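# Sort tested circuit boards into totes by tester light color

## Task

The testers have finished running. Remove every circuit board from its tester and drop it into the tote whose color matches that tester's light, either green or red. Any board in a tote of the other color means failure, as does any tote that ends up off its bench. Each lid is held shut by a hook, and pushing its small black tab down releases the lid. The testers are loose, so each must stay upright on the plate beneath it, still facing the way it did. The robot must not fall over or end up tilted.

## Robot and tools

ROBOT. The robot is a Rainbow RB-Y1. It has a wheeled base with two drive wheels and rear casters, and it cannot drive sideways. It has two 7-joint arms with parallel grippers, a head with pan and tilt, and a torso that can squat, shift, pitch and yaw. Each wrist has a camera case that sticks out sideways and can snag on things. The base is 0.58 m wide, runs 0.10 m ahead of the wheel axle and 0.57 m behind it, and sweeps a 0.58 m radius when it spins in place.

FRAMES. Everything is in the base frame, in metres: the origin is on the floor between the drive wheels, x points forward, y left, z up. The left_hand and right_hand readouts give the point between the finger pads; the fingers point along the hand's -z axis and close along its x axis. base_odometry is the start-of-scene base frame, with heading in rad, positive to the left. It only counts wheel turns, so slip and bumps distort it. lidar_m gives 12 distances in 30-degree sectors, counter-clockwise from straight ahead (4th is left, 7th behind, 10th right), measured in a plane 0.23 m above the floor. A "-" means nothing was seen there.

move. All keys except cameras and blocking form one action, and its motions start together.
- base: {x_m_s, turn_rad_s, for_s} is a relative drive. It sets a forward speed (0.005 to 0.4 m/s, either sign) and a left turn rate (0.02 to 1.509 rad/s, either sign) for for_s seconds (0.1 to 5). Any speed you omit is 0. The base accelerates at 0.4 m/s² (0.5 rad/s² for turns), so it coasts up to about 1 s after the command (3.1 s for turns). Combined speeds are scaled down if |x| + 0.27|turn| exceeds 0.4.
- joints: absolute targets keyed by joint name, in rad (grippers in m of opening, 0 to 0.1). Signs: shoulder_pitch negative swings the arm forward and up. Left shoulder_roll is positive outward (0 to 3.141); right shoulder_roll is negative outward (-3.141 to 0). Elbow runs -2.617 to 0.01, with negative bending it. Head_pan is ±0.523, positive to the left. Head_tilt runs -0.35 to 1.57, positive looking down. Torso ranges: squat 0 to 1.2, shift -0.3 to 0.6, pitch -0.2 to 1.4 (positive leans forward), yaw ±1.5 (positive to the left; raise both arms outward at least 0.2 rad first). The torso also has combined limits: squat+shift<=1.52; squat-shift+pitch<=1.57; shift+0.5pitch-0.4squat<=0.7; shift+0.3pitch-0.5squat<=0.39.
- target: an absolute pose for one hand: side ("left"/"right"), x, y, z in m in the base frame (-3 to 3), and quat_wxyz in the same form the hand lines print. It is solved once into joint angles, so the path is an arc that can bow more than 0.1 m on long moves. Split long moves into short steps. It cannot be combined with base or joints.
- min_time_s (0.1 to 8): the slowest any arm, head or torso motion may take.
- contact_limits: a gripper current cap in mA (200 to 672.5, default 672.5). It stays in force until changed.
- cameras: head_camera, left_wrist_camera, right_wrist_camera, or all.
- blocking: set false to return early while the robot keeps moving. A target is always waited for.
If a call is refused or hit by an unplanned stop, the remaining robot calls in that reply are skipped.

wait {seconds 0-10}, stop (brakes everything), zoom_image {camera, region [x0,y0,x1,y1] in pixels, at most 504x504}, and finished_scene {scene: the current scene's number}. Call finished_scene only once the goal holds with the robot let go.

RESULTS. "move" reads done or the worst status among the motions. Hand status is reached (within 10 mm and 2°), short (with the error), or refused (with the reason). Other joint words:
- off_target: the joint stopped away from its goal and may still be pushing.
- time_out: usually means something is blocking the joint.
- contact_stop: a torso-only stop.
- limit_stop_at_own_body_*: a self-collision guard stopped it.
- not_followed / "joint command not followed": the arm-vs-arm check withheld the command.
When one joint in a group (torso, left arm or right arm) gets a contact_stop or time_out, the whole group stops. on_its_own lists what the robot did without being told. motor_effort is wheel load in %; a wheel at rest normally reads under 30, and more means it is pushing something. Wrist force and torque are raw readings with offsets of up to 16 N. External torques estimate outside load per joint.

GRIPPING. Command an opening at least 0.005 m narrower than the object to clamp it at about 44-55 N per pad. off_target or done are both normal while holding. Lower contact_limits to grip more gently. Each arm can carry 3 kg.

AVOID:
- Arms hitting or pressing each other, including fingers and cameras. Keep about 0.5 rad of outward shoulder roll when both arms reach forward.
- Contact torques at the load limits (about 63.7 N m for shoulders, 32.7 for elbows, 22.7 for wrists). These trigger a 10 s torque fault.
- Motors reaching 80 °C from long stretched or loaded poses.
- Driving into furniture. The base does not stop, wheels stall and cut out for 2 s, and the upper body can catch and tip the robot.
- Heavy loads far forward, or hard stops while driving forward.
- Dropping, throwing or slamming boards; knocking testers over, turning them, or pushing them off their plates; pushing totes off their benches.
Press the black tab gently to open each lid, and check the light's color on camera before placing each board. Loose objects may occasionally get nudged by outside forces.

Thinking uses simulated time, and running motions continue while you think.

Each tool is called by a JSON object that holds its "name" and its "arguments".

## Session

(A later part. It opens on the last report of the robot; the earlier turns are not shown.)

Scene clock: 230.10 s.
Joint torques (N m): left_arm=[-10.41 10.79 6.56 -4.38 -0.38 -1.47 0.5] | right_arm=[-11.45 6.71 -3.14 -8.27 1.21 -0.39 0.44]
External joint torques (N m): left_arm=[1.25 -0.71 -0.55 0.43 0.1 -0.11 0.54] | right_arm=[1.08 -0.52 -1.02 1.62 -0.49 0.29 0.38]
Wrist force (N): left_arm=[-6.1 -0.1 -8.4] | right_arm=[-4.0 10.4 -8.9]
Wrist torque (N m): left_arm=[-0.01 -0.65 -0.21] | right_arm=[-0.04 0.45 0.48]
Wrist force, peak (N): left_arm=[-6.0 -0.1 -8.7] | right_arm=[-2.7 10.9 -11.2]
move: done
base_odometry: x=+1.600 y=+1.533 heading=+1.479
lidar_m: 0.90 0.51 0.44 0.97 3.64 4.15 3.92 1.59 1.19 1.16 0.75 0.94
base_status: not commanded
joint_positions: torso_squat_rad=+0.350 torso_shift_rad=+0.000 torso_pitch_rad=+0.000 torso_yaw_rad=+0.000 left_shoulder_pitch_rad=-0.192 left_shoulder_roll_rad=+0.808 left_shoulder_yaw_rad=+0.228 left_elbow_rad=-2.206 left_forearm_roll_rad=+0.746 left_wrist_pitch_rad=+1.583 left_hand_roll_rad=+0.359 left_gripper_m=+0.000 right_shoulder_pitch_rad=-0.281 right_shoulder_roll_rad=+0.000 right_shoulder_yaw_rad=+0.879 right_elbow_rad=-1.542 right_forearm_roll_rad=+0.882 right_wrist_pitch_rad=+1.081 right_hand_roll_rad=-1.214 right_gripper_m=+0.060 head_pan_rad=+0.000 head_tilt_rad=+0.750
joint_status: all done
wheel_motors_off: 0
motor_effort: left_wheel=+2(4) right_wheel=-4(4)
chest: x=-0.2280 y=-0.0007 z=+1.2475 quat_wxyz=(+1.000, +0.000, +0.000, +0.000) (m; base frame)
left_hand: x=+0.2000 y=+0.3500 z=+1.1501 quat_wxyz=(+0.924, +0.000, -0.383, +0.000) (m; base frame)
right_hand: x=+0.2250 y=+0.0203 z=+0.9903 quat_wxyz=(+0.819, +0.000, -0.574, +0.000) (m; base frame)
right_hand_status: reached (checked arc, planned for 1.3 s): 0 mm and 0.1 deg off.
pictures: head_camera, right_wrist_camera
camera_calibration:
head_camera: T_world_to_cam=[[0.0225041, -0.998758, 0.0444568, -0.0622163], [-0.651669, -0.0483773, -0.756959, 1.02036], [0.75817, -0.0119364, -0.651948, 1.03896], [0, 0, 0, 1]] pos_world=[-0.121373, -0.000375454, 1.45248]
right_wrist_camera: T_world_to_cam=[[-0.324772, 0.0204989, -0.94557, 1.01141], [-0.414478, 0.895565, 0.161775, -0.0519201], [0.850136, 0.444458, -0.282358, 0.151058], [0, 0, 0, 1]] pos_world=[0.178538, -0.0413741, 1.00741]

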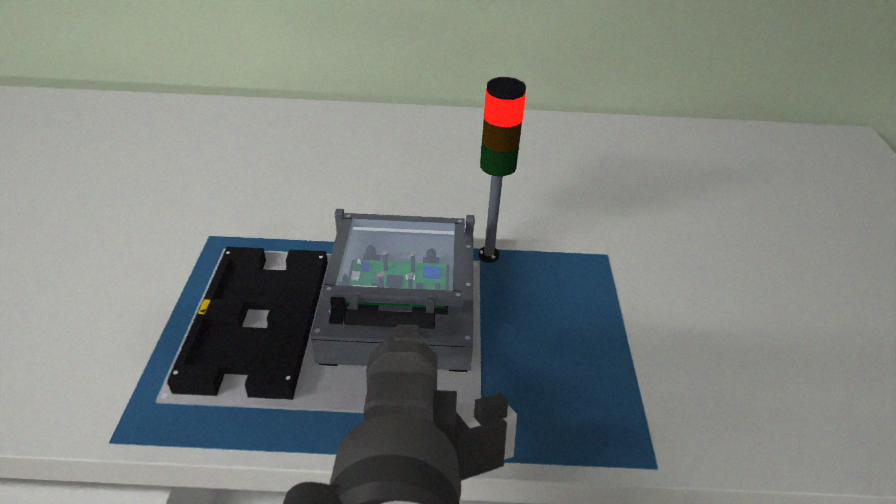

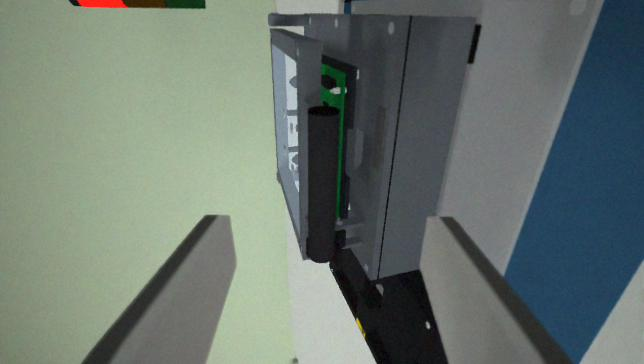

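{"name": "move", "arguments": {"joints": {"right_gripper_m":0.04}}}

{"name": "move", "arguments": {"target": {"side":"right","x":0.285,"y":0.02,"z":0.977,"quat_wxyz":[0.819,0,-0.574,0]}, "cameras": ["right_wrist_camera","head_camera"]}}

Scene clock: 238.77 s.
Joint torques (N m): left_arm=[-10.61 11.03 6.74 -4.32 -0.34 -1.48 0.49] | right_arm=[-11.56 6.96 -3.28 -8.28 1.2 -0.45 0.38]
External joint torques (N m): left_arm=[1.05 -0.47 -0.37 0.49 0.14 -0.11 0.52] | right_arm=[0.97 -0.27 -1.15 1.61 -0.51 0.23 0.33]
Wrist force (N): left_arm=[-6.1 0.0 -8.3] | right_arm=[-3.7 10.6 -8.5]
Wrist torque (N m): left_arm=[-0.01 -0.66 -0.21] | right_arm=[-0.07 0.49 0.47]
Wrist force, peak (N): left_arm=[-6.2 0.0 -8.6] | right_arm=[-3.8 10.9 -9.1]
move: done
base_odometry: x=+1.600 y=+1.533 heading=+1.479
lidar_m: 0.90 0.50 0.44 0.99 3.64 4.15 3.92 1.59 1.18 1.16 0.75 0.93
base_status: not commanded
joint_positions: torso_squat_rad=+0.350 torso_shift_rad=+0.000 torso_pitch_rad=+0.000 torso_yaw_rad=+0.000 left_shoulder_pitch_rad=-0.192 left_shoulder_roll_rad=+0.808 left_shoulder_yaw_rad=+0.228 left_elbow_rad=-2.206 left_forearm_roll_rad=+0.746 left_wrist_pitch_rad=+1.583 left_hand_roll_rad=+0.359 left_gripper_m=+0.000 right_shoulder_pitch_rad=-0.281 right_shoulder_roll_rad=+0.000 right_shoulder_yaw_rad=+0.879 right_elbow_rad=-1.542 right_forearm_roll_rad=+0.882 right_wrist_pitch_rad=+1.081 right_hand_roll_rad=-1.214 right_gripper_m=+0.040 head_pan_rad=+0.000 head_tilt_rad=+0.750
joint_status: all done
wheel_motors_off: 0
motor_effort: left_wheel=+3(4) right_wheel=-2(3)
chest: x=-0.2280 y=-0.0007 z=+1.2475 quat_wxyz=(+1.000, +0.000, +0.000, +0.000) (m; base frame)
left_hand: x=+0.2000 y=+0.3500 z=+1.1501 quat_wxyz=(+0.924, +0.000, -0.383, +0.000) (m; base frame)
right_hand: x=+0.2250 y=+0.0203 z=+0.9903 quat_wxyz=(+0.819, +0.000, -0.574, +0.000) (m; base frame)
pictures: none

Scene clock: 239.73 s.
Joint torques (N m): left_arm=[-10.63 10.71 6.78 -4.36 -0.35 -1.5 0.46] | right_arm=[-14.48 5.23 -4.33 -7.85 1.24 -0.38 0.12]
External joint torques (N m): left_arm=[1.04 -0.79 -0.33 0.45 0.12 -0.13 0.49] | right_arm=[1.85 0.18 -0.89 1.43 -0.43 0.02 0.07]
Wrist force (N): left_arm=[-5.9 0.1 -7.9] | right_arm=[-3.8 10.7 -8.7]
Wrist torque (N m): left_arm=[0.00 -0.63 -0.21] | right_arm=[-0.07 0.51 0.45]
Wrist force, peak (N): left_arm=[-6.2 -0.1 -8.4] | right_arm=[-3.6 10.6 -9.8]
move: done
base_odometry: x=+1.600 y=+1.533 heading=+1.479
lidar_m: 0.90 0.50 0.44 0.99 3.64 4.15 3.92 1.59 1.19 1.16 0.74 0.94
base_status: not commanded
joint_positions: torso_squat_rad=+0.350 torso_shift_rad=+0.000 torso_pitch_rad=+0.000 torso_yaw_rad=+0.000 left_shoulder_pitch_rad=-0.192 left_shoulder_roll_rad=+0.808 left_shoulder_yaw_rad=+0.228 left_elbow_rad=-2.206 left_forearm_roll_rad=+0.746 left_wrist_pitch_rad=+1.583 left_hand_roll_rad=+0.359 left_gripper_m=+0.000 right_shoulder_pitch_rad=-0.508 right_shoulder_roll_rad=+0.000 right_shoulder_yaw_rad=+0.849 right_elbow_rad=-1.248 right_forearm_roll_rad=+0.788 right_wrist_pitch_rad=+0.990 right_hand_roll_rad=-1.360 right_gripper_m=+0.040 head_pan_rad=+0.000 head_tilt_rad=+0.750
joint_status: all done
wheel_motors_off: 0
motor_effort: left_wheel=+3(4) right_wheel=-2(4)
chest: x=-0.2280 y=-0.0007 z=+1.2475 quat_wxyz=(+1.000, +0.000, +0.000, +0.000) (m; base frame)
left_hand: x=+0.2000 y=+0.3500 z=+1.1501 quat_wxyz=(+0.924, +0.000, -0.383, +0.000) (m; base frame)
right_hand: x=+0.2850 y=+0.0197 z=+0.9775 quat_wxyz=(+0.819, +0.000, -0.574, +0.001) (m; base frame)
right_hand_status: reached (checked arc, planned for 0.6 s): 1 mm and 0.1 deg off.
pictures: head_camera, right_wrist_camera
camera_calibration:
head_camera: T_world_to_cam=[[0.0225041, -0.998758, 0.0444568, -0.0622118], [-0.651669, -0.0483773, -0.756959, 1.02028], [0.75817, -0.0119364, -0.651948, 1.03889], [0, 0, 0, 1]] pos_world=[-0.121373, -0.000375454, 1.45238]
right_wrist_camera: T_world_to_cam=[[-0.324785, 0.0198583, -0.945579, 1.01892], [-0.415048, 0.895375, 0.161364, -0.0238841], [0.849853, 0.444869, -0.282563, 0.0969335], [0, 0, 0, 1]] pos_world=[0.238637, -0.0419715, 0.99471]

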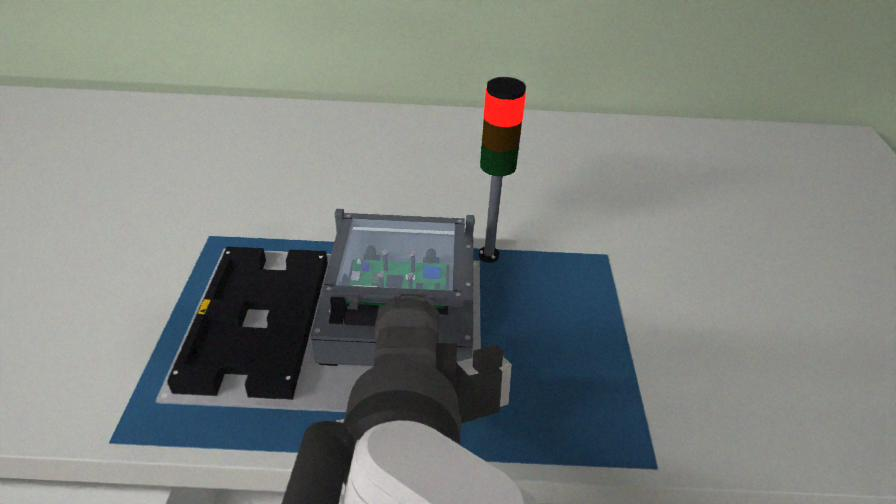

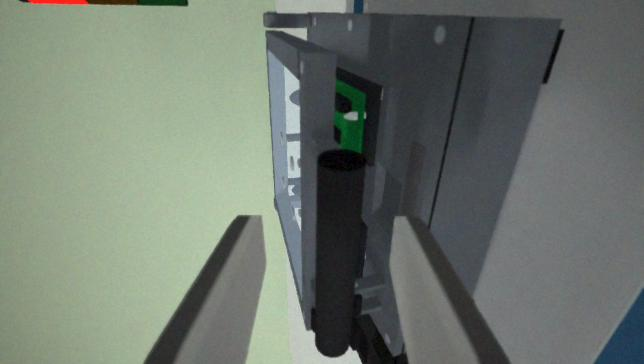

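{"name": "move", "arguments": {"target": {"side":"right","x":0.31,"y":0.02,"z":0.968,"quat_wxyz":[0.819,0,-0.574,0]}, "cameras": ["right_wrist_camera"]}}

{"name": "move", "arguments": {"target": {"side":"right","x":0.315,"y":0.02,"z":1.01,"quat_wxyz":[0.819,0,-0.574,0]}, "min_time_s": 1.5, "cameras": ["right_wrist_camera","head_camera"]}}

Scene clock: 250.70 s.
Joint torques (N m): left_arm=[-10.57 10.78 6.94 -4.26 -0.28 -1.42 0.36] | right_arm=[-16.37 4.27 -2.87 -6.86 1.23 -0.15 0.21]
External joint torques (N m): left_arm=[1.09 -0.72 -0.17 0.55 0.2 -0.05 0.4] | right_arm=[1.68 0.66 1.14 1.61 -0.42 0.01 0.16]
Wrist force (N): left_arm=[-6.1 -0.2 -8.2] | right_arm=[-3.8 10.7 -8.9]
Wrist torque (N m): left_arm=[0.02 -0.66 -0.19] | right_arm=[-0.08 0.48 0.47]
Wrist force, peak (N): left_arm=[-6.5 -0.3 -8.6] | right_arm=[-4.0 11.5 -9.0]
move: done
base_odometry: x=+1.600 y=+1.533 heading=+1.479
lidar_m: 0.89 0.51 0.44 0.98 3.65 4.16 3.92 1.59 1.20 1.16 0.75 0.94
base_status: not commanded
joint_positions: torso_squat_rad=+0.350 torso_shift_rad=+0.000 torso_pitch_rad=+0.000 torso_yaw_rad=+0.000 left_shoulder_pitch_rad=-0.192 left_shoulder_roll_rad=+0.808 left_shoulder_yaw_rad=+0.228 left_elbow_rad=-2.206 left_forearm_roll_rad=+0.746 left_wrist_pitch_rad=+1.583 left_hand_roll_rad=+0.359 left_gripper_m=+0.000 right_shoulder_pitch_rad=-0.637 right_shoulder_roll_rad=+0.000 right_shoulder_yaw_rad=+0.894 right_elbow_rad=-1.067 right_forearm_roll_rad=+0.740 right_wrist_pitch_rad=+0.947 right_hand_roll_rad=-1.487 right_gripper_m=+0.040 head_pan_rad=+0.000 head_tilt_rad=+0.750
joint_status: all done
wheel_motors_off: 0
motor_effort: left_wheel=+4(4) right_wheel=-3(4)
chest: x=-0.2280 y=-0.0008 z=+1.2475 quat_wxyz=(+1.000, +0.000, +0.000, +0.000) (m; base frame)
left_hand: x=+0.2000 y=+0.3500 z=+1.1501 quat_wxyz=(+0.924, +0.000, -0.383, +0.000) (m; base frame)
right_hand: x=+0.3101 y=+0.0199 z=+0.9683 quat_wxyz=(+0.819, +0.000, -0.574, +0.000) (m; base frame)
right_hand_status: reached (checked arc, planned for 0.5 s): 0 mm and 0.0 deg off.
pictures: right_wrist_camera
camera_calibration:
right_wrist_camera: T_world_to_cam=[[-0.324859, 0.0205587, -0.945539, 1.01837], [-0.41417, 0.895708, 0.161772, -0.0128659], [0.850253, 0.444167, -0.282464, 0.0726382], [0, 0, 0, 1]] pos_world=[0.263738, -0.0416757, 0.98551]

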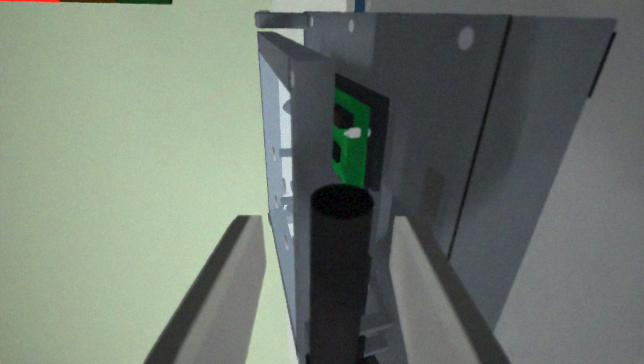

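Scene clock: 252.53 s.
Joint torques (N m): left_arm=[-10.57 10.97 6.81 -4.31 -0.31 -1.43 0.38] | right_arm=[-19.83 0.02 -7.08 -8.53 2.2 0.21 0.42]
External joint torques (N m): left_arm=[1.09 -0.53 -0.3 0.5 0.17 -0.06 0.42] | right_arm=[-1.44 -3.17 -2.57 0.25 0.5 0.67 0.37]
Wrist force (N): left_arm=[-6.0 0.1 -8.1] | right_arm=[-7.5 13.5 -7.5]
Wrist torque (N m): left_arm=[0.00 -0.64 -0.20] | right_arm=[-0.03 0.61 0.36]
Wrist force, peak (N): left_arm=[-6.2 -0.1 -8.5] | right_arm=[-7.6 13.5 -10.6]
move: done
base_odometry: x=+1.600 y=+1.533 heading=+1.479
lidar_m: 0.89 0.51 0.44 0.98 3.64 4.15 3.91 1.59 1.20 1.16 0.75 0.93
base_status: not commanded
joint_positions: torso_squat_rad=+0.350 torso_shift_rad=+0.000 torso_pitch_rad=+0.000 torso_yaw_rad=+0.000 left_shoulder_pitch_rad=-0.192 left_shoulder_roll_rad=+0.808 left_shoulder_yaw_rad=+0.228 left_elbow_rad=-2.206 left_forearm_roll_rad=+0.746 left_wrist_pitch_rad=+1.583 left_hand_roll_rad=+0.359 left_gripper_m=+0.000 right_shoulder_pitch_rad=-0.649 right_shoulder_roll_rad=-0.030 right_shoulder_yaw_rad=+0.846 right_elbow_rad=-1.226 right_forearm_roll_rad=+0.644 right_wrist_pitch_rad=+1.024 right_hand_roll_rad=-1.329 right_gripper_m=+0.040 head_pan_rad=+0.000 head_tilt_rad=+0.750
joint_status: all done
wheel_motors_off: 0
motor_effort: left_wheel=+2(4) right_wheel=-2(4)
chest: x=-0.2280 y=-0.0008 z=+1.2475 quat_wxyz=(+1.000, +0.000, +0.000, +0.000) (m; base frame)
left_hand: x=+0.2000 y=+0.3500 z=+1.1501 quat_wxyz=(+0.924, +0.000, -0.383, +0.000) (m; base frame)
right_hand: x=+0.3147 y=+0.0208 z=+1.0095 quat_wxyz=(+0.819, +0.000, -0.574, +0.000) (m; base frame)
right_hand_status: reached (checked arc, planned for 1.5 s): 1 mm and 0.1 deg off.
pictures: head_camera, right_wrist_camera
camera_calibration:
head_camera: T_world_to_cam=[[0.02251, -0.998758, 0.0444533, -0.062308], [-0.651776, -0.0483768, -0.756867, 1.02019], [0.758078, -0.0119365, -0.652055, 1.03896], [0, 0, 0, 1]] pos_world=[-0.121273, -0.000475457, 1.45238]
right_wrist_camera: T_world_to_cam=[[-0.324598, 0.0205546, -0.945629, 1.0588], [-0.414516, 0.895551, 0.161754, -0.0182808], [0.850184, 0.444484, -0.282174, 0.0798279], [0, 0, 0, 1]] pos_world=[0.268238, -0.0408739, 1.02671]

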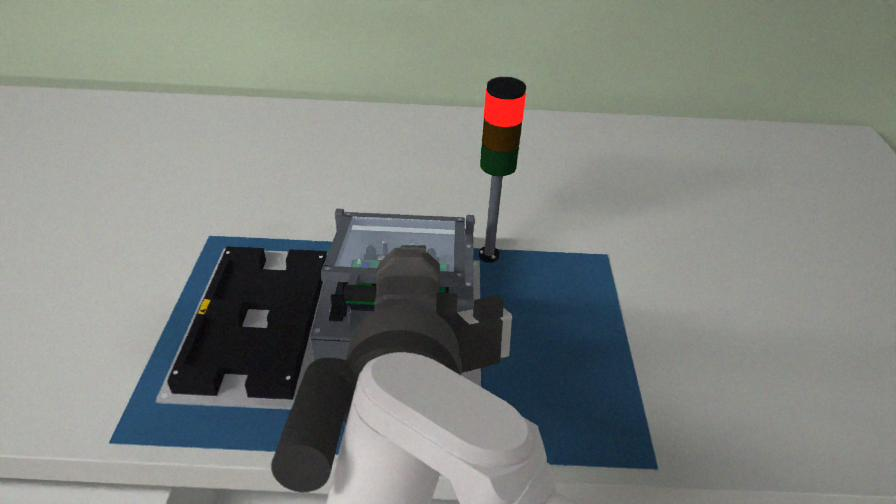

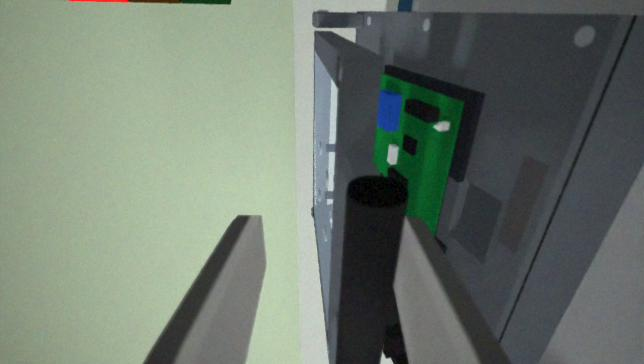

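{"name": "move", "arguments": {"target": {"side":"right","x":0.343,"y":0.02,"z":1.075,"quat_wxyz":[0.819,0,-0.574,0]}, "min_time_s": 1.5, "cameras": ["right_wrist_camera"]}}

{"name": "move", "arguments": {"target": {"side":"right","x":0.39,"y":0.02,"z":1.13,"quat_wxyz":[0.819,0,-0.574,0]}, "min_time_s": 1.5, "cameras": ["right_wrist_camera"]}}

{"name": "move", "arguments": {"target": {"side":"right","x":0.45,"y":0.02,"z":1.163,"quat_wxyz":[0.819,0,-0.574,0]}, "min_time_s": 1.5, "cameras": ["right_wrist_camera","head_camera"]}}

Scene clock: 260.83 s.
Joint torques (N m): left_arm=[-10.59 10.74 6.89 -4.15 -0.29 -1.5 0.39] | right_arm=[-21.95 -0.31 -7.01 -9.26 2.16 -0.63 0.42]
External joint torques (N m): left_arm=[1.07 -0.76 -0.22 0.66 0.18 -0.13 0.43] | right_arm=[-1.79 -1.77 -1.95 -0.58 0.47 0.15 0.36]
Wrist force (N): left_arm=[-6.1 -0.3 -8.1] | right_arm=[-8.2 13.2 -10.8]
Wrist torque (N m): left_arm=[0.05 -0.68 -0.21] | right_arm=[-0.04 0.53 0.40]
Wrist force, peak (N): left_arm=[-6.3 0.0 -8.5] | right_arm=[-8.3 13.2 -11.5]
move: done
base_odometry: x=+1.600 y=+1.533 heading=+1.479
lidar_m: 0.90 0.51 0.43 0.99 3.65 4.16 3.92 1.59 1.19 1.15 0.75 0.94
base_status: not commanded
joint_positions: torso_squat_rad=+0.350 torso_shift_rad=+0.000 torso_pitch_rad=+0.000 torso_yaw_rad=+0.000 left_shoulder_pitch_rad=-0.192 left_shoulder_roll_rad=+0.808 left_shoulder_yaw_rad=+0.228 left_elbow_rad=-2.206 left_forearm_roll_rad=+0.746 left_wrist_pitch_rad=+1.583 left_hand_roll_rad=+0.359 left_gripper_m=+0.000 right_shoulder_pitch_rad=-0.768 right_shoulder_roll_rad=-0.046 right_shoulder_yaw_rad=+0.744 right_elbow_rad=-1.294 right_forearm_roll_rad=+0.492 right_wrist_pitch_rad=+1.090 right_hand_roll_rad=-1.158 right_gripper_m=+0.040 head_pan_rad=+0.000 head_tilt_rad=+0.750
joint_status: all done
wheel_motors_off: 0
motor_effort: left_wheel=+2(4) right_wheel=-1(5)
chest: x=-0.2280 y=-0.0008 z=+1.2475 quat_wxyz=(+1.000, +0.000, +0.000, +0.000) (m; base frame)
left_hand: x=+0.2000 y=+0.3500 z=+1.1501 quat_wxyz=(+0.924, +0.000, -0.383, +0.000) (m; base frame)
right_hand: x=+0.3424 y=+0.0204 z=+1.0746 quat_wxyz=(+0.819, +0.001, -0.574, +0.000) (m; base frame)
right_hand_status: reached (checked arc, planned for 1.5 s): 1 mm and 0.1 deg off.
pictures: right_wrist_camera
camera_calibration:
right_wrist_camera: T_world_to_cam=[[-0.324868, 0.020836, -0.94553, 1.12937], [-0.414566, 0.895453, 0.16217, -0.0173741], [0.850057, 0.444668, -0.282266, 0.0748853], [0, 0, 0, 1]] pos_world=[0.296037, -0.041273, 1.09181]

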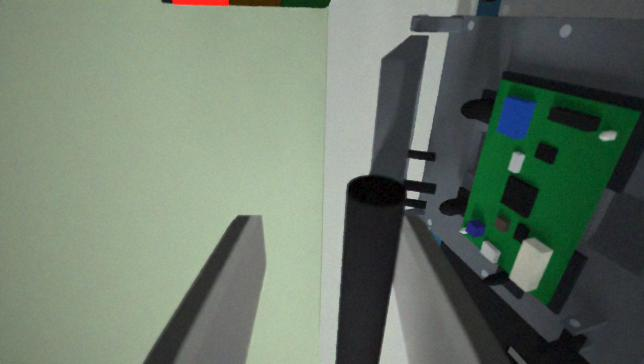

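Scene clock: 262.67 s.
Joint torques (N m): left_arm=[-10.49 11.04 6.87 -4.25 -0.26 -1.52 0.43] | right_arm=[-26.06 1.86 -6.12 -9.52 2.14 -2.31 0.46]
External joint torques (N m): left_arm=[1.17 -0.46 -0.25 0.57 0.22 -0.15 0.47] | right_arm=[-3.24 3.25 -1.17 -1.08 0.55 -1.37 0.41]
Wrist force (N): left_arm=[-6.1 0.0 -8.0] | right_arm=[-9.1 7.9 -10.5]
Wrist torque (N m): left_arm=[-0.01 -0.67 -0.20] | right_arm=[-0.15 0.64 0.49]
Wrist force, peak (N): left_arm=[-6.0 0.1 -8.6] | right_arm=[-11.3 12.0 -13.5]
move: done
base_odometry: x=+1.600 y=+1.533 heading=+1.479
lidar_m: 0.90 0.51 0.44 0.98 3.64 4.16 3.92 1.59 1.20 1.15 0.75 0.93
base_status: not commanded
joint_positions: torso_squat_rad=+0.350 torso_shift_rad=+0.000 torso_pitch_rad=+0.000 torso_yaw_rad=+0.000 left_shoulder_pitch_rad=-0.192 left_shoulder_roll_rad=+0.808 left_shoulder_yaw_rad=+0.228 left_elbow_rad=-2.206 left_forearm_roll_rad=+0.746 left_wrist_pitch_rad=+1.583 left_hand_roll_rad=+0.359 left_gripper_m=+0.000 right_shoulder_pitch_rad=-0.969 right_shoulder_roll_rad=-0.034 right_shoulder_yaw_rad=+0.624 right_elbow_rad=-1.131 right_forearm_roll_rad=+0.362 right_wrist_pitch_rad=+1.047 right_hand_roll_rad=-1.063 right_gripper_m=+0.040 head_pan_rad=+0.000 head_tilt_rad=+0.750
joint_status: all done
wheel_motors_off: 0
motor_effort: left_wheel=+3(4) right_wheel=-4(4)
chest: x=-0.2279 y=-0.0008 z=+1.2475 quat_wxyz=(+1.000, +0.000, +0.000, +0.000) (m; base frame)
left_hand: x=+0.2001 y=+0.3500 z=+1.1501 quat_wxyz=(+0.924, +0.000, -0.383, +0.000) (m; base frame)
right_hand: x=+0.3899 y=+0.0192 z=+1.1291 quat_wxyz=(+0.819, -0.001, -0.573, +0.000) (m; base frame)
right_hand_status: reached (checked arc, planned for 1.5 s): 1 mm and 0.1 deg off.
pictures: right_wrist_camera
camera_calibration:
right_wrist_camera: T_world_to_cam=[[-0.326557, 0.0198434, -0.944969, 1.1964], [-0.412653, 0.89647, 0.161427, -0.00535956], [0.85034, 0.44266, -0.28456, 0.0529708], [0, 0, 0, 1]] pos_world=[0.343438, -0.0423839, 1.1465]

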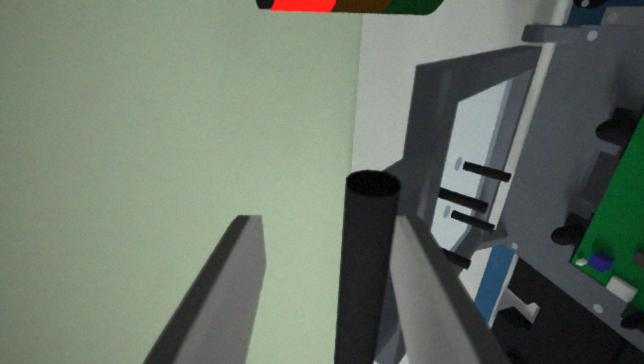

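Scene clock: 264.50 s.
Joint torques (N m): left_arm=[-10.51 10.8 6.81 -4.22 -0.29 -1.46 0.47] | right_arm=[-33.52 -5.05 -4.74 -11.08 3.18 -2.83 -0.12]
External joint torques (N m): left_arm=[1.14 -0.7 -0.3 0.59 0.18 -0.09 0.51] | right_arm=[-7.77 1.06 -1.38 -3.77 1.8 -1.99 -0.18]
Wrist force (N): left_arm=[-5.8 0.0 -8.2] | right_arm=[-19.0 10.2 -15.8]
Wrist torque (N m): left_arm=[0.01 -0.62 -0.20] | right_arm=[-0.05 0.65 0.35]
Wrist force, peak (N): left_arm=[-6.4 -0.1 -8.5] | right_arm=[-18.3 17.3 -16.6]
move: done
base_odometry: x=+1.600 y=+1.533 heading=+1.479
lidar_m: 0.90 0.51 0.44 0.98 3.64 4.16 3.91 1.60 1.20 1.16 0.75 0.94
base_status: not commanded
joint_positions: torso_squat_rad=+0.350 torso_shift_rad=+0.000 torso_pitch_rad=+0.001 torso_yaw_rad=+0.000 left_shoulder_pitch_rad=-0.192 left_shoulder_roll_rad=+0.808 left_shoulder_yaw_rad=+0.228 left_elbow_rad=-2.206 left_forearm_roll_rad=+0.746 left_wrist_pitch_rad=+1.583 left_hand_roll_rad=+0.359 left_gripper_m=+0.000 right_shoulder_pitch_rad=-1.305 right_shoulder_roll_rad=+0.000 right_shoulder_yaw_rad=+0.622 right_elbow_rad=-0.597 right_forearm_roll_rad=+0.209 right_wrist_pitch_rad=+0.797 right_hand_roll_rad=-1.127 right_gripper_m=+0.040 head_pan_rad=+0.000 head_tilt_rad=+0.750
joint_status: all done
wheel_motors_off: 0
motor_effort: left_wheel=+3(4) right_wheel=-2(4)
chest: x=-0.2277 y=-0.0008 z=+1.2475 quat_wxyz=(+1.000, +0.000, +0.000, +0.000) (m; base frame)
left_hand: x=+0.2003 y=+0.3500 z=+1.1499 quat_wxyz=(+0.924, +0.000, -0.383, +0.000) (m; base frame)
right_hand: x=+0.4501 y=+0.0183 z=+1.1612 quat_wxyz=(+0.820, +0.000, -0.573, +0.000) (m; base frame)
right_hand_status: reached (checked arc, planned for 1.5 s): 3 mm and 0.1 deg off.
pictures: head_camera, right_wrist_camera
camera_calibration:
head_camera: T_world_to_cam=[[0.0225335, -0.998758, 0.0444433, -0.0622997], [-0.652153, -0.0483786, -0.756542, 1.01994], [0.757752, -0.0119363, -0.652433, 1.03916], [0, 0, 0, 1]] pos_world=[-0.120872, -0.00047545, 1.45238]
right_wrist_camera: T_world_to_cam=[[-0.327466, 0.0204567, -0.944641, 1.24645], [-0.413171, 0.896013, 0.162632, 0.0140027], [0.849738, 0.443555, -0.284962, 0.0120264], [0, 0, 0, 1]] pos_world=[0.403736, -0.0433791, 1.1786]

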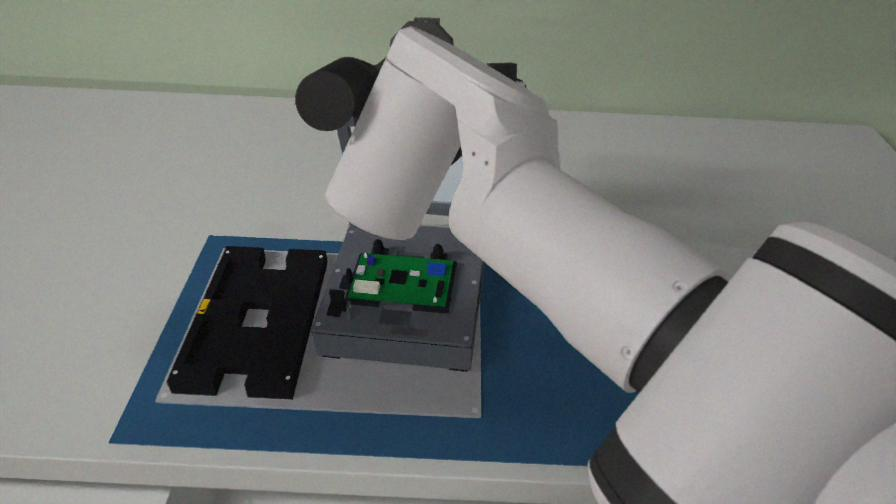

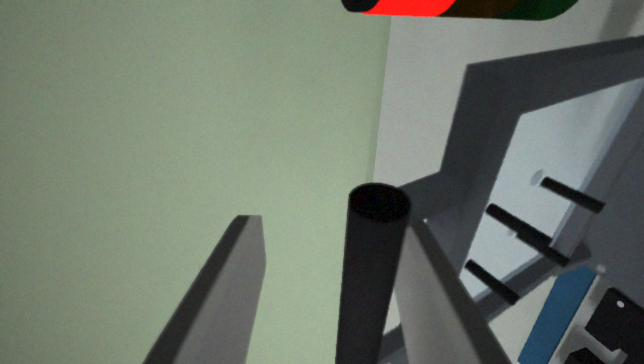

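{"name": "move", "arguments": {"target": {"side":"right","x":0.50,"y":0.02,"z":1.175,"quat_wxyz":[0.906,0,-0.423,0]}, "min_time_s": 2, "cameras": ["right_wrist_camera","head_camera"]}}

Scene clock: 281.57 s.
Joint torques (N m): left_arm=[-10.51 11.03 6.61 -4.28 -0.34 -1.52 0.44] | right_arm=[-38.21 -13.72 -3.3 -14 0.55 -5.71 0.24]
External joint torques (N m): left_arm=[1.15 -0.48 -0.5 0.54 0.14 -0.16 0.48] | right_arm=[-11.07 -5.52 -2.12 -5.06 0.05 -4 0.19]
Wrist force (N): left_arm=[-6.4 -0.1 -8.3] | right_arm=[-21.5 8.4 -13.2]
Wrist torque (N m): left_arm=[0.00 -0.69 -0.20] | right_arm=[-0.10 0.77 0.57]
Wrist force, peak (N): left_arm=[-6.1 0.0 -8.7] | right_arm=[-20.8 10.6 -16.0]
move: short
base_odometry: x=+1.600 y=+1.533 heading=+1.479
lidar_m: 0.90 0.51 0.44 0.98 3.64 4.15 3.92 1.59 1.20 1.16 0.75 0.93
base_status: not commanded
joint_positions: torso_squat_rad=+0.350 torso_shift_rad=+0.000 torso_pitch_rad=+0.001 torso_yaw_rad=+0.000 left_shoulder_pitch_rad=-0.192 left_shoulder_roll_rad=+0.808 left_shoulder_yaw_rad=+0.228 left_elbow_rad=-2.206 left_forearm_roll_rad=+0.746 left_wrist_pitch_rad=+1.583 left_hand_roll_rad=+0.359 left_gripper_m=+0.000 right_shoulder_pitch_rad=-1.403 right_shoulder_roll_rad=-0.017 right_shoulder_yaw_rad=+0.332 right_elbow_rad=-0.266 right_forearm_roll_rad=-0.085 right_wrist_pitch_rad=+0.293 right_hand_roll_rad=-0.666 right_gripper_m=+0.040 head_pan_rad=+0.000 head_tilt_rad=+0.750
joint_status: all done
wheel_motors_off: 0
motor_effort: left_wheel=+3(4) right_wheel=-1(5)
chest: x=-0.2277 y=-0.0008 z=+1.2475 quat_wxyz=(+1.000, +0.000, +0.000, +0.000) (m; base frame)
left_hand: x=+0.2003 y=+0.3500 z=+1.1499 quat_wxyz=(+0.924, +0.000, -0.383, +0.000) (m; base frame)
right_hand: x=+0.4833 y=+0.0144 z=+1.1753 quat_wxyz=(+0.802, +0.119, -0.582, +0.055) (m; base frame)
right_hand_status: short (checked arc, as near as the solve gets, planned for 2.0 s): 18 mm and 26.5 deg off.
pictures: head_camera, right_wrist_camera
camera_calibration:
head_camera: T_world_to_cam=[[0.0225344, -0.998758, 0.04444, -0.0622948], [-0.652203, -0.0483759, -0.756499, 1.01987], [0.75771, -0.0119366, -0.652483, 1.03923], [0, 0, 0, 1]] pos_world=[-0.120872, -0.00047546, 1.45238]
right_wrist_camera: T_world_to_cam=[[-0.304977, 0.0734886, -0.94952, 1.26468], [-0.609235, 0.751269, 0.253826, 0.0185483], [0.731998, 0.655892, -0.184348, -0.0748721], [0, 0, 0, 1]] pos_world=[0.451806, -0.0577665, 1.18233]

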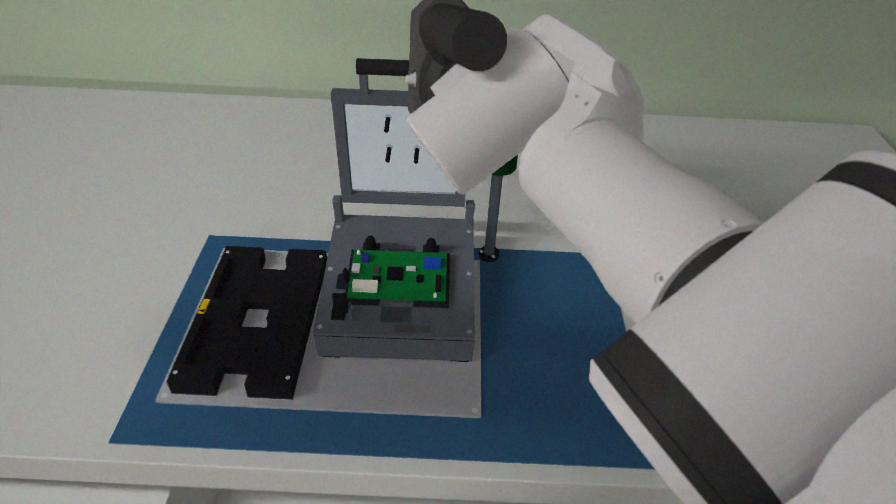

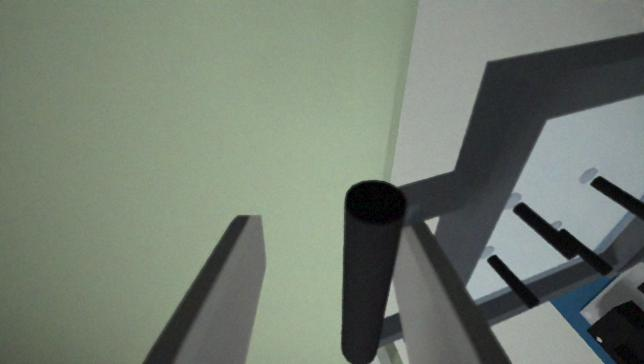

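{"name": "move", "arguments": {"base": {"x_m_s":0.07,"for_s":0.9}, "cameras": ["right_wrist_camera","head_camera"]}}

Scene clock: 288.33 s.
Joint torques (N m): left_arm=[-10.81 10.87 6.71 -4.29 -0.28 -1.45 0.35] | right_arm=[-37.25 -13.33 -3.43 -14.91 0.71 -5.65 0.18]
External joint torques (N m): left_arm=[0.84 -0.63 -0.4 0.53 0.19 -0.08 0.39] | right_arm=[-10.11 -5.13 -2.24 -5.97 0.21 -3.95 0.13]
Wrist force (N): left_arm=[-6.1 -0.1 -8.1] | right_arm=[-22.0 9.1 -11.5]
Wrist torque (N m): left_arm=[0.00 -0.65 -0.19] | right_arm=[-0.07 0.94 0.56]
Wrist force, peak (N): left_arm=[-6.1 -0.3 -8.7] | right_arm=[-24.5 9.5 -13.0]
move: done
base_odometry: x=+1.606 y=+1.596 heading=+1.480
lidar_m: 0.84 0.51 0.40 0.78 3.64 4.23 3.95 1.59 1.19 0.77 0.74 0.87
base_status: done (sent for 0.9 of 0.9 s)
joint_positions: torso_squat_rad=+0.350 torso_shift_rad=+0.000 torso_pitch_rad=+0.001 torso_yaw_rad=+0.000 left_shoulder_pitch_rad=-0.192 left_shoulder_roll_rad=+0.808 left_shoulder_yaw_rad=+0.228 left_elbow_rad=-2.206 left_forearm_roll_rad=+0.746 left_wrist_pitch_rad=+1.583 left_hand_roll_rad=+0.359 left_gripper_m=+0.000 right_shoulder_pitch_rad=-1.403 right_shoulder_roll_rad=-0.017 right_shoulder_yaw_rad=+0.332 right_elbow_rad=-0.265 right_forearm_roll_rad=-0.085 right_wrist_pitch_rad=+0.293 right_hand_roll_rad=-0.666 right_gripper_m=+0.040 head_pan_rad=+0.000 head_tilt_rad=+0.750
joint_status: not commanded
wheel_motors_off: 0
motor_effort: left_wheel=+3(23) right_wheel=-4(21)
chest: x=-0.2277 y=-0.0008 z=+1.2475 quat_wxyz=(+1.000, +0.000, +0.000, +0.000) (m; base frame)
left_hand: x=+0.2003 y=+0.3500 z=+1.1498 quat_wxyz=(+0.924, +0.000, -0.383, +0.000) (m; base frame)
right_hand: x=+0.4834 y=+0.0143 z=+1.1752 quat_wxyz=(+0.802, +0.119, -0.582, +0.055) (m; base frame)
pictures: head_camera, right_wrist_camera
camera_calibration:
head_camera: T_world_to_cam=[[0.0225384, -0.998758, 0.0444386, -0.0622945], [-0.65226, -0.0483766, -0.75645, 1.01985], [0.75766, -0.0119363, -0.65254, 1.03923], [0, 0, 0, 1]] pos_world=[-0.120772, -0.000475457, 1.45238]
right_wrist_camera: T_world_to_cam=[[-0.305074, 0.0734709, -0.94949, 1.26473], [-0.609145, 0.751331, 0.253858, 0.0186102], [0.732033, 0.655823, -0.184457, -0.0747704], [0, 0, 0, 1]] pos_world=[0.451906, -0.0578669, 1.18233]

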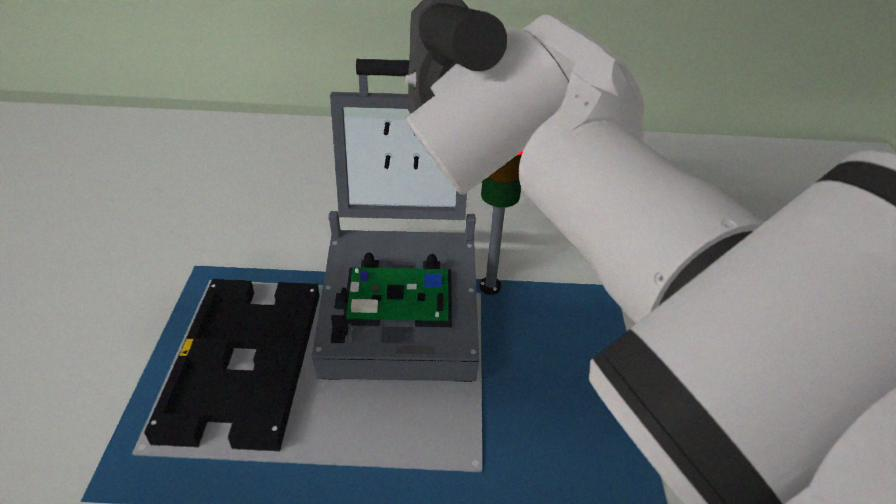

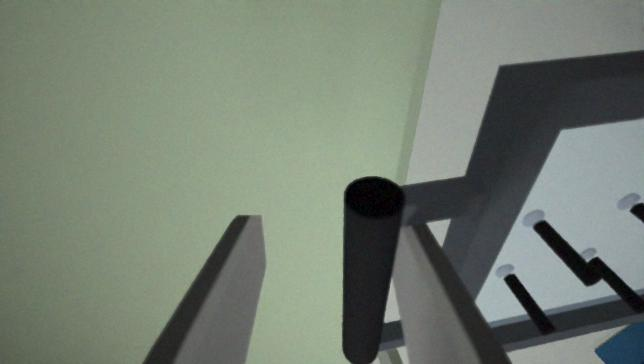

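{"name": "move", "arguments": {"joints": {"torso_shift_rad":0.12}, "min_time_s": 2, "cameras": ["right_wrist_camera","head_camera"]}}

Scene clock: 295.77 s.
Joint torques (N m): left_arm=[-10.79 11.16 6.77 -4.34 -0.32 -1.55 0.4] | right_arm=[-37.65 -13.52 -3.41 -14.83 0.64 -5.69 0.13]
External joint torques (N m): left_arm=[0.87 -0.34 -0.34 0.47 0.16 -0.18 0.44] | right_arm=[-10.51 -5.32 -2.22 -5.89 0.13 -3.98 0.07]
Wrist force (N): left_arm=[-6.1 0.1 -8.2] | right_arm=[-22.6 9.6 -11.3]
Wrist torque (N m): left_arm=[-0.01 -0.66 -0.19] | right_arm=[-0.12 0.95 0.58]
Wrist force, peak (N): left_arm=[-6.6 0.0 -8.3] | right_arm=[-24.0 9.4 -11.1]
move: done
base_odometry: x=+1.606 y=+1.596 heading=+1.480
lidar_m: 0.84 0.50 0.41 0.79 3.63 4.22 3.94 1.60 1.20 0.75 0.74 0.88
base_status: not commanded
joint_positions: torso_squat_rad=+0.350 torso_shift_rad=+0.120 torso_pitch_rad=+0.001 torso_yaw_rad=+0.000 left_shoulder_pitch_rad=-0.192 left_shoulder_roll_rad=+0.808 left_shoulder_yaw_rad=+0.228 left_elbow_rad=-2.206 left_forearm_roll_rad=+0.746 left_wrist_pitch_rad=+1.583 left_hand_roll_rad=+0.359 left_gripper_m=+0.000 right_shoulder_pitch_rad=-1.403 right_shoulder_roll_rad=-0.017 right_shoulder_yaw_rad=+0.332 right_elbow_rad=-0.265 right_forearm_roll_rad=-0.085 right_wrist_pitch_rad=+0.293 right_hand_roll_rad=-0.666 right_gripper_m=+0.040 head_pan_rad=+0.000 head_tilt_rad=+0.750
joint_status: all done
wheel_motors_off: 0
motor_effort: left_wheel=+4(5) right_wheel=-4(5)
chest: x=-0.1489 y=-0.0008 z=+1.2428 quat_wxyz=(+1.000, +0.000, +0.000, +0.000) (m; base frame)
left_hand: x=+0.2791 y=+0.3500 z=+1.1450 quat_wxyz=(+0.924, +0.000, -0.383, +0.000) (m; base frame)
right_hand: x=+0.5621 y=+0.0143 z=+1.1704 quat_wxyz=(+0.803, +0.119, -0.582, +0.055) (m; base frame)
pictures: head_camera, right_wrist_camera
camera_calibration:
head_camera: T_world_to_cam=[[0.0225443, -0.998758, 0.044435, -0.0638518], [-0.652366, -0.048376, -0.756358, 1.06748], [0.757568, -0.0119364, -0.652647, 0.976547], [0, 0, 0, 1]] pos_world=[-0.0419717, -0.000475459, 1.44758]
right_wrist_camera: T_world_to_cam=[[-0.305201, 0.0734799, -0.949449, 1.2842], [-0.609097, 0.751341, 0.253943, 0.0676432], [0.73202, 0.65581, -0.184554, -0.133146], [0, 0, 0, 1]] pos_world=[0.530606, -0.057867, 1.17753]

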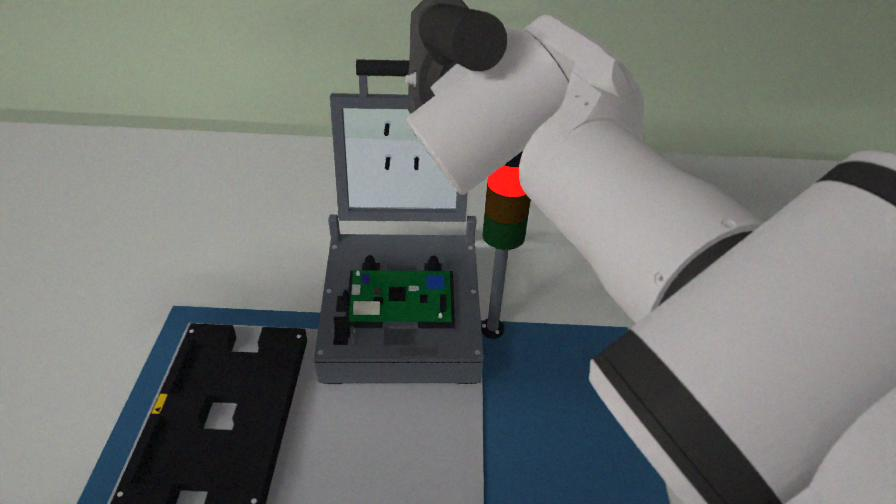

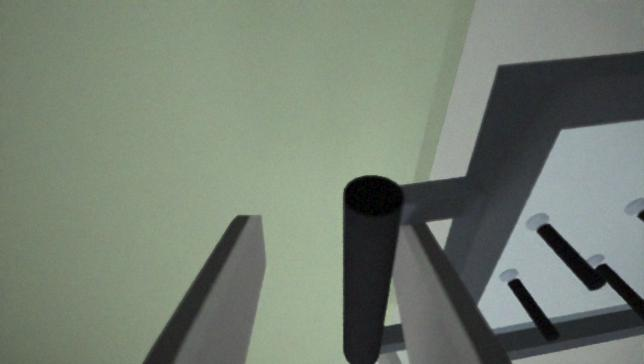

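{"name": "move", "arguments": {"target": {"side":"right","x":0.553,"y":0.0143,"z":1.158,"quat_wxyz":[0.803,0.119,-0.582,0.055]}, "cameras": ["right_wrist_camera","head_camera"]}}

{"name": "zoom_image", "arguments": {"camera": "head_camera", "region": [100, 180, 560, 504]}}

Scene clock: 302.87 s.
Joint torques (N m): left_arm=[-10.86 10.89 6.75 -4.27 -0.33 -1.46 0.43] | right_arm=[-25.78 -8.02 -2.75 -8.57 0.77 -1.96 -0.28]
External joint torques (N m): left_arm=[0.8 -0.62 -0.36 0.55 0.15 -0.09 0.46] | right_arm=[0.96 -1.38 -0.27 0.61 0.12 -0.32 -0.33]
Wrist force (N): left_arm=[-6.0 -0.1 -8.5] | right_arm=[-4.1 10.3 -8.7]
Wrist torque (N m): left_arm=[0.01 -0.64 -0.20] | right_arm=[-0.07 0.46 0.44]
Wrist force, peak (N): left_arm=[-6.2 0.2 -8.5] | right_arm=[-25.3 8.0 -11.4]
move: done
base_odometry: x=+1.606 y=+1.596 heading=+1.480
lidar_m: 0.83 0.50 0.40 0.78 3.64 4.22 3.95 1.59 1.19 0.76 0.75 0.87
base_status: not commanded
joint_positions: torso_squat_rad=+0.350 torso_shift_rad=+0.120 torso_pitch_rad=+0.000 torso_yaw_rad=+0.000 left_shoulder_pitch_rad=-0.192 left_shoulder_roll_rad=+0.808 left_shoulder_yaw_rad=+0.228 left_elbow_rad=-2.206 left_forearm_roll_rad=+0.746 left_wrist_pitch_rad=+1.583 left_hand_roll_rad=+0.359 left_gripper_m=+0.000 right_shoulder_pitch_rad=-1.262 right_shoulder_roll_rad=-0.042 right_shoulder_yaw_rad=+0.364 right_elbow_rad=-0.519 right_forearm_roll_rad=-0.013 right_wrist_pitch_rad=+0.420 right_hand_roll_rad=-0.722 right_gripper_m=+0.040 head_pan_rad=+0.000 head_tilt_rad=+0.750
joint_status: all done
wheel_motors_off: 0
motor_effort: left_wheel=+3(4) right_wheel=-4(6)
chest: x=-0.1493 y=-0.0007 z=+1.2428 quat_wxyz=(+1.000, +0.000, +0.000, +0.000) (m; base frame)
left_hand: x=+0.2787 y=+0.3500 z=+1.1454 quat_wxyz=(+0.924, +0.000, -0.383, +0.000) (m; base frame)
right_hand: x=+0.5531 y=+0.0148 z=+1.1583 quat_wxyz=(+0.805, +0.117, -0.579, +0.054) (m; base frame)
right_hand_status: reached (checked arc, planned for 0.6 s): 1 mm and 0.5 deg off.
pictures: head_camera, right_wrist_camera
camera_calibration:
head_camera: T_world_to_cam=[[0.02251, -0.998758, 0.0444533, -0.0637708], [-0.651776, -0.0483768, -0.756867, 1.06794], [0.758078, -0.0119365, -0.652055, 0.976236], [0, 0, 0, 1]] pos_world=[-0.042573, -0.000375457, 1.44768]
right_wrist_camera: T_world_to_cam=[[-0.313019, 0.0717185, -0.947035, 1.27154], [-0.603695, 0.754758, 0.256694, 0.0586364], [0.733193, 0.652071, -0.192957, -0.120018], [0, 0, 0, 1]] pos_world=[0.52141, -0.0571888, 1.16598]

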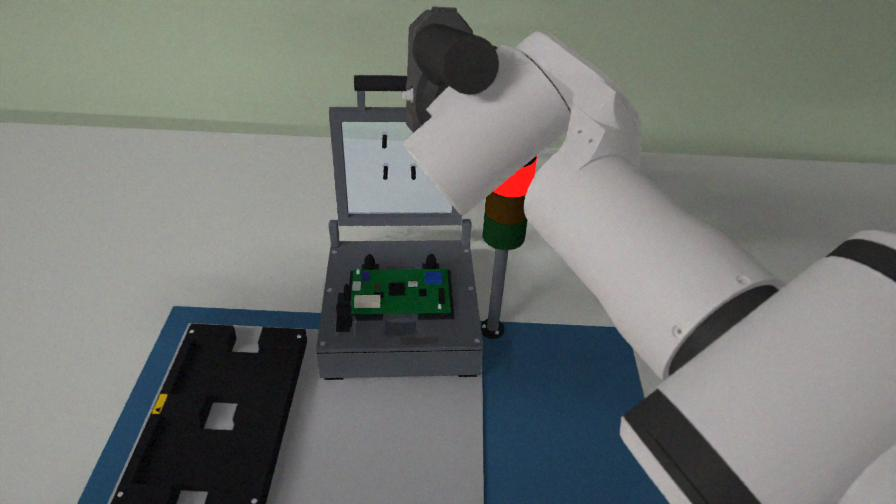

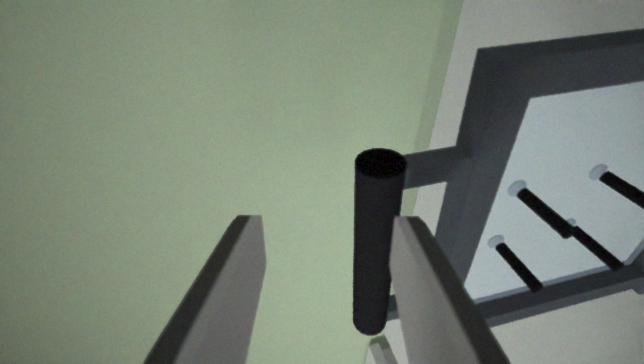

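Scaled by 1.096 from the camera's 896x504 image, which has a finer 1280x720 frame.

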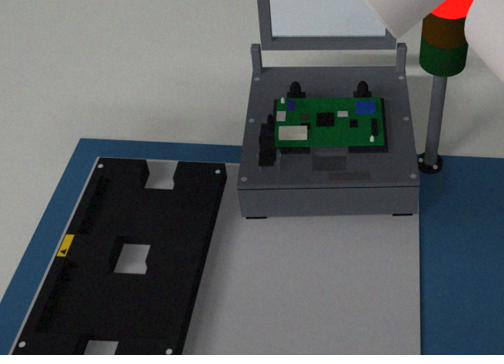

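{"name": "move", "arguments": {"target": {"side":"right","x":0.461,"y":-0.011,"z":1.187,"quat_wxyz":[0.803,0.119,-0.582,0.055]}, "min_time_s": 2, "cameras": ["right_wrist_camera","head_camera"]}}

Scene clock: 316.83 s.
Joint torques (N m): left_arm=[-10.69 10.85 6.77 -4.31 -0.26 -1.51 0.42] | right_arm=[-19.93 -3.36 -4.18 -8.13 1 -1.78 0.44]
External joint torques (N m): left_arm=[0.97 -0.65 -0.34 0.5 0.22 -0.15 0.46] | right_arm=[2.34 -0.86 1.16 0.69 0 -0.08 0.39]
Wrist force (N): left_arm=[-5.9 0.1 -8.4] | right_arm=[-3.5 10.0 -8.6]
Wrist torque (N m): left_arm=[0.00 -0.63 -0.18] | right_arm=[-0.03 0.52 0.43]
Wrist force, peak (N): left_arm=[-6.4 0.2 -8.6] | right_arm=[-3.4 10.8 -8.9]
move: done
base_odometry: x=+1.606 y=+1.596 heading=+1.480
lidar_m: 0.83 0.50 0.41 0.79 3.64 4.22 3.95 1.58 1.19 0.76 0.75 0.87
base_status: not commanded
joint_positions: torso_squat_rad=+0.350 torso_shift_rad=+0.120 torso_pitch_rad=+0.000 torso_yaw_rad=+0.000 left_shoulder_pitch_rad=-0.192 left_shoulder_roll_rad=+0.808 left_shoulder_yaw_rad=+0.228 left_elbow_rad=-2.206 left_forearm_roll_rad=+0.746 left_wrist_pitch_rad=+1.583 left_hand_roll_rad=+0.359 left_gripper_m=+0.000 right_shoulder_pitch_rad=-0.824 right_shoulder_roll_rad=-0.179 right_shoulder_yaw_rad=+0.404 right_elbow_rad=-1.505 right_forearm_roll_rad=+0.010 right_wrist_pitch_rad=+0.952 right_hand_roll_rad=-0.670 right_gripper_m=+0.040 head_pan_rad=+0.000 head_tilt_rad=+0.750
joint_status: all done
wheel_motors_off: 0
motor_effort: left_wheel=+3(5) right_wheel=-4(6)
chest: x=-0.1493 y=-0.0007 z=+1.2428 quat_wxyz=(+1.000, +0.000, +0.000, +0.000) (m; base frame)
left_hand: x=+0.2787 y=+0.3500 z=+1.1454 quat_wxyz=(+0.924, +0.000, -0.383, +0.000) (m; base frame)
right_hand: x=+0.4610 y=-0.0109 z=+1.1872 quat_wxyz=(+0.803, +0.119, -0.582, +0.055) (m; base frame)
right_hand_status: reached (checked arc, planned for 2.0 s): 0 mm and 0.0 deg off.
pictures: head_camera, right_wrist_camera
camera_calibration:
head_camera: T_world_to_cam=[[0.02251, -0.998758, 0.0444533, -0.0637708], [-0.651776, -0.0483768, -0.756867, 1.06794], [0.758078, -0.0119365, -0.652055, 0.976236], [0, 0, 0, 1]] pos_world=[-0.042573, -0.000375457, 1.44768]
right_wrist_camera: T_world_to_cam=[[-0.305674, 0.0745401, -0.949214, 1.27115], [-0.608811, 0.7512, 0.255045, 0.01928], [0.73206, 0.655853, -0.184242, -0.0398991], [0, 0, 0, 1]] pos_world=[0.429506, -0.0830671, 1.19433]

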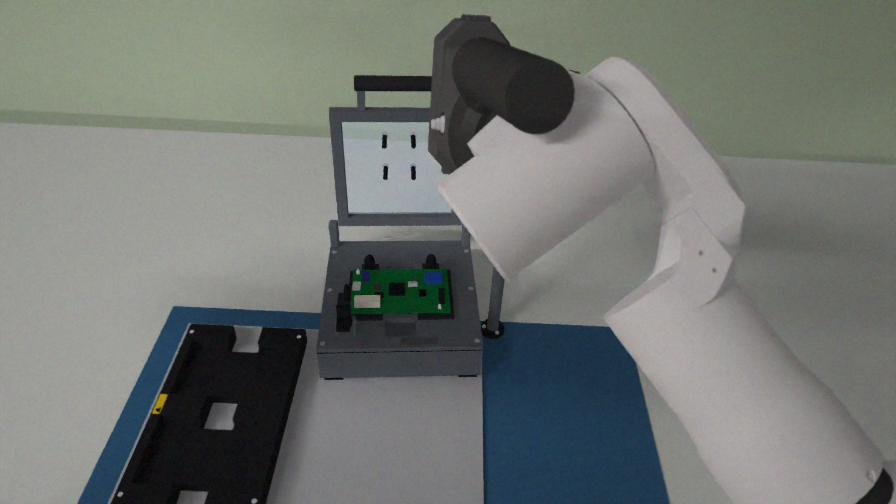

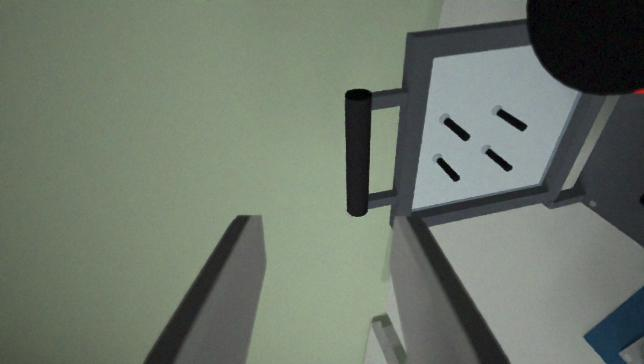

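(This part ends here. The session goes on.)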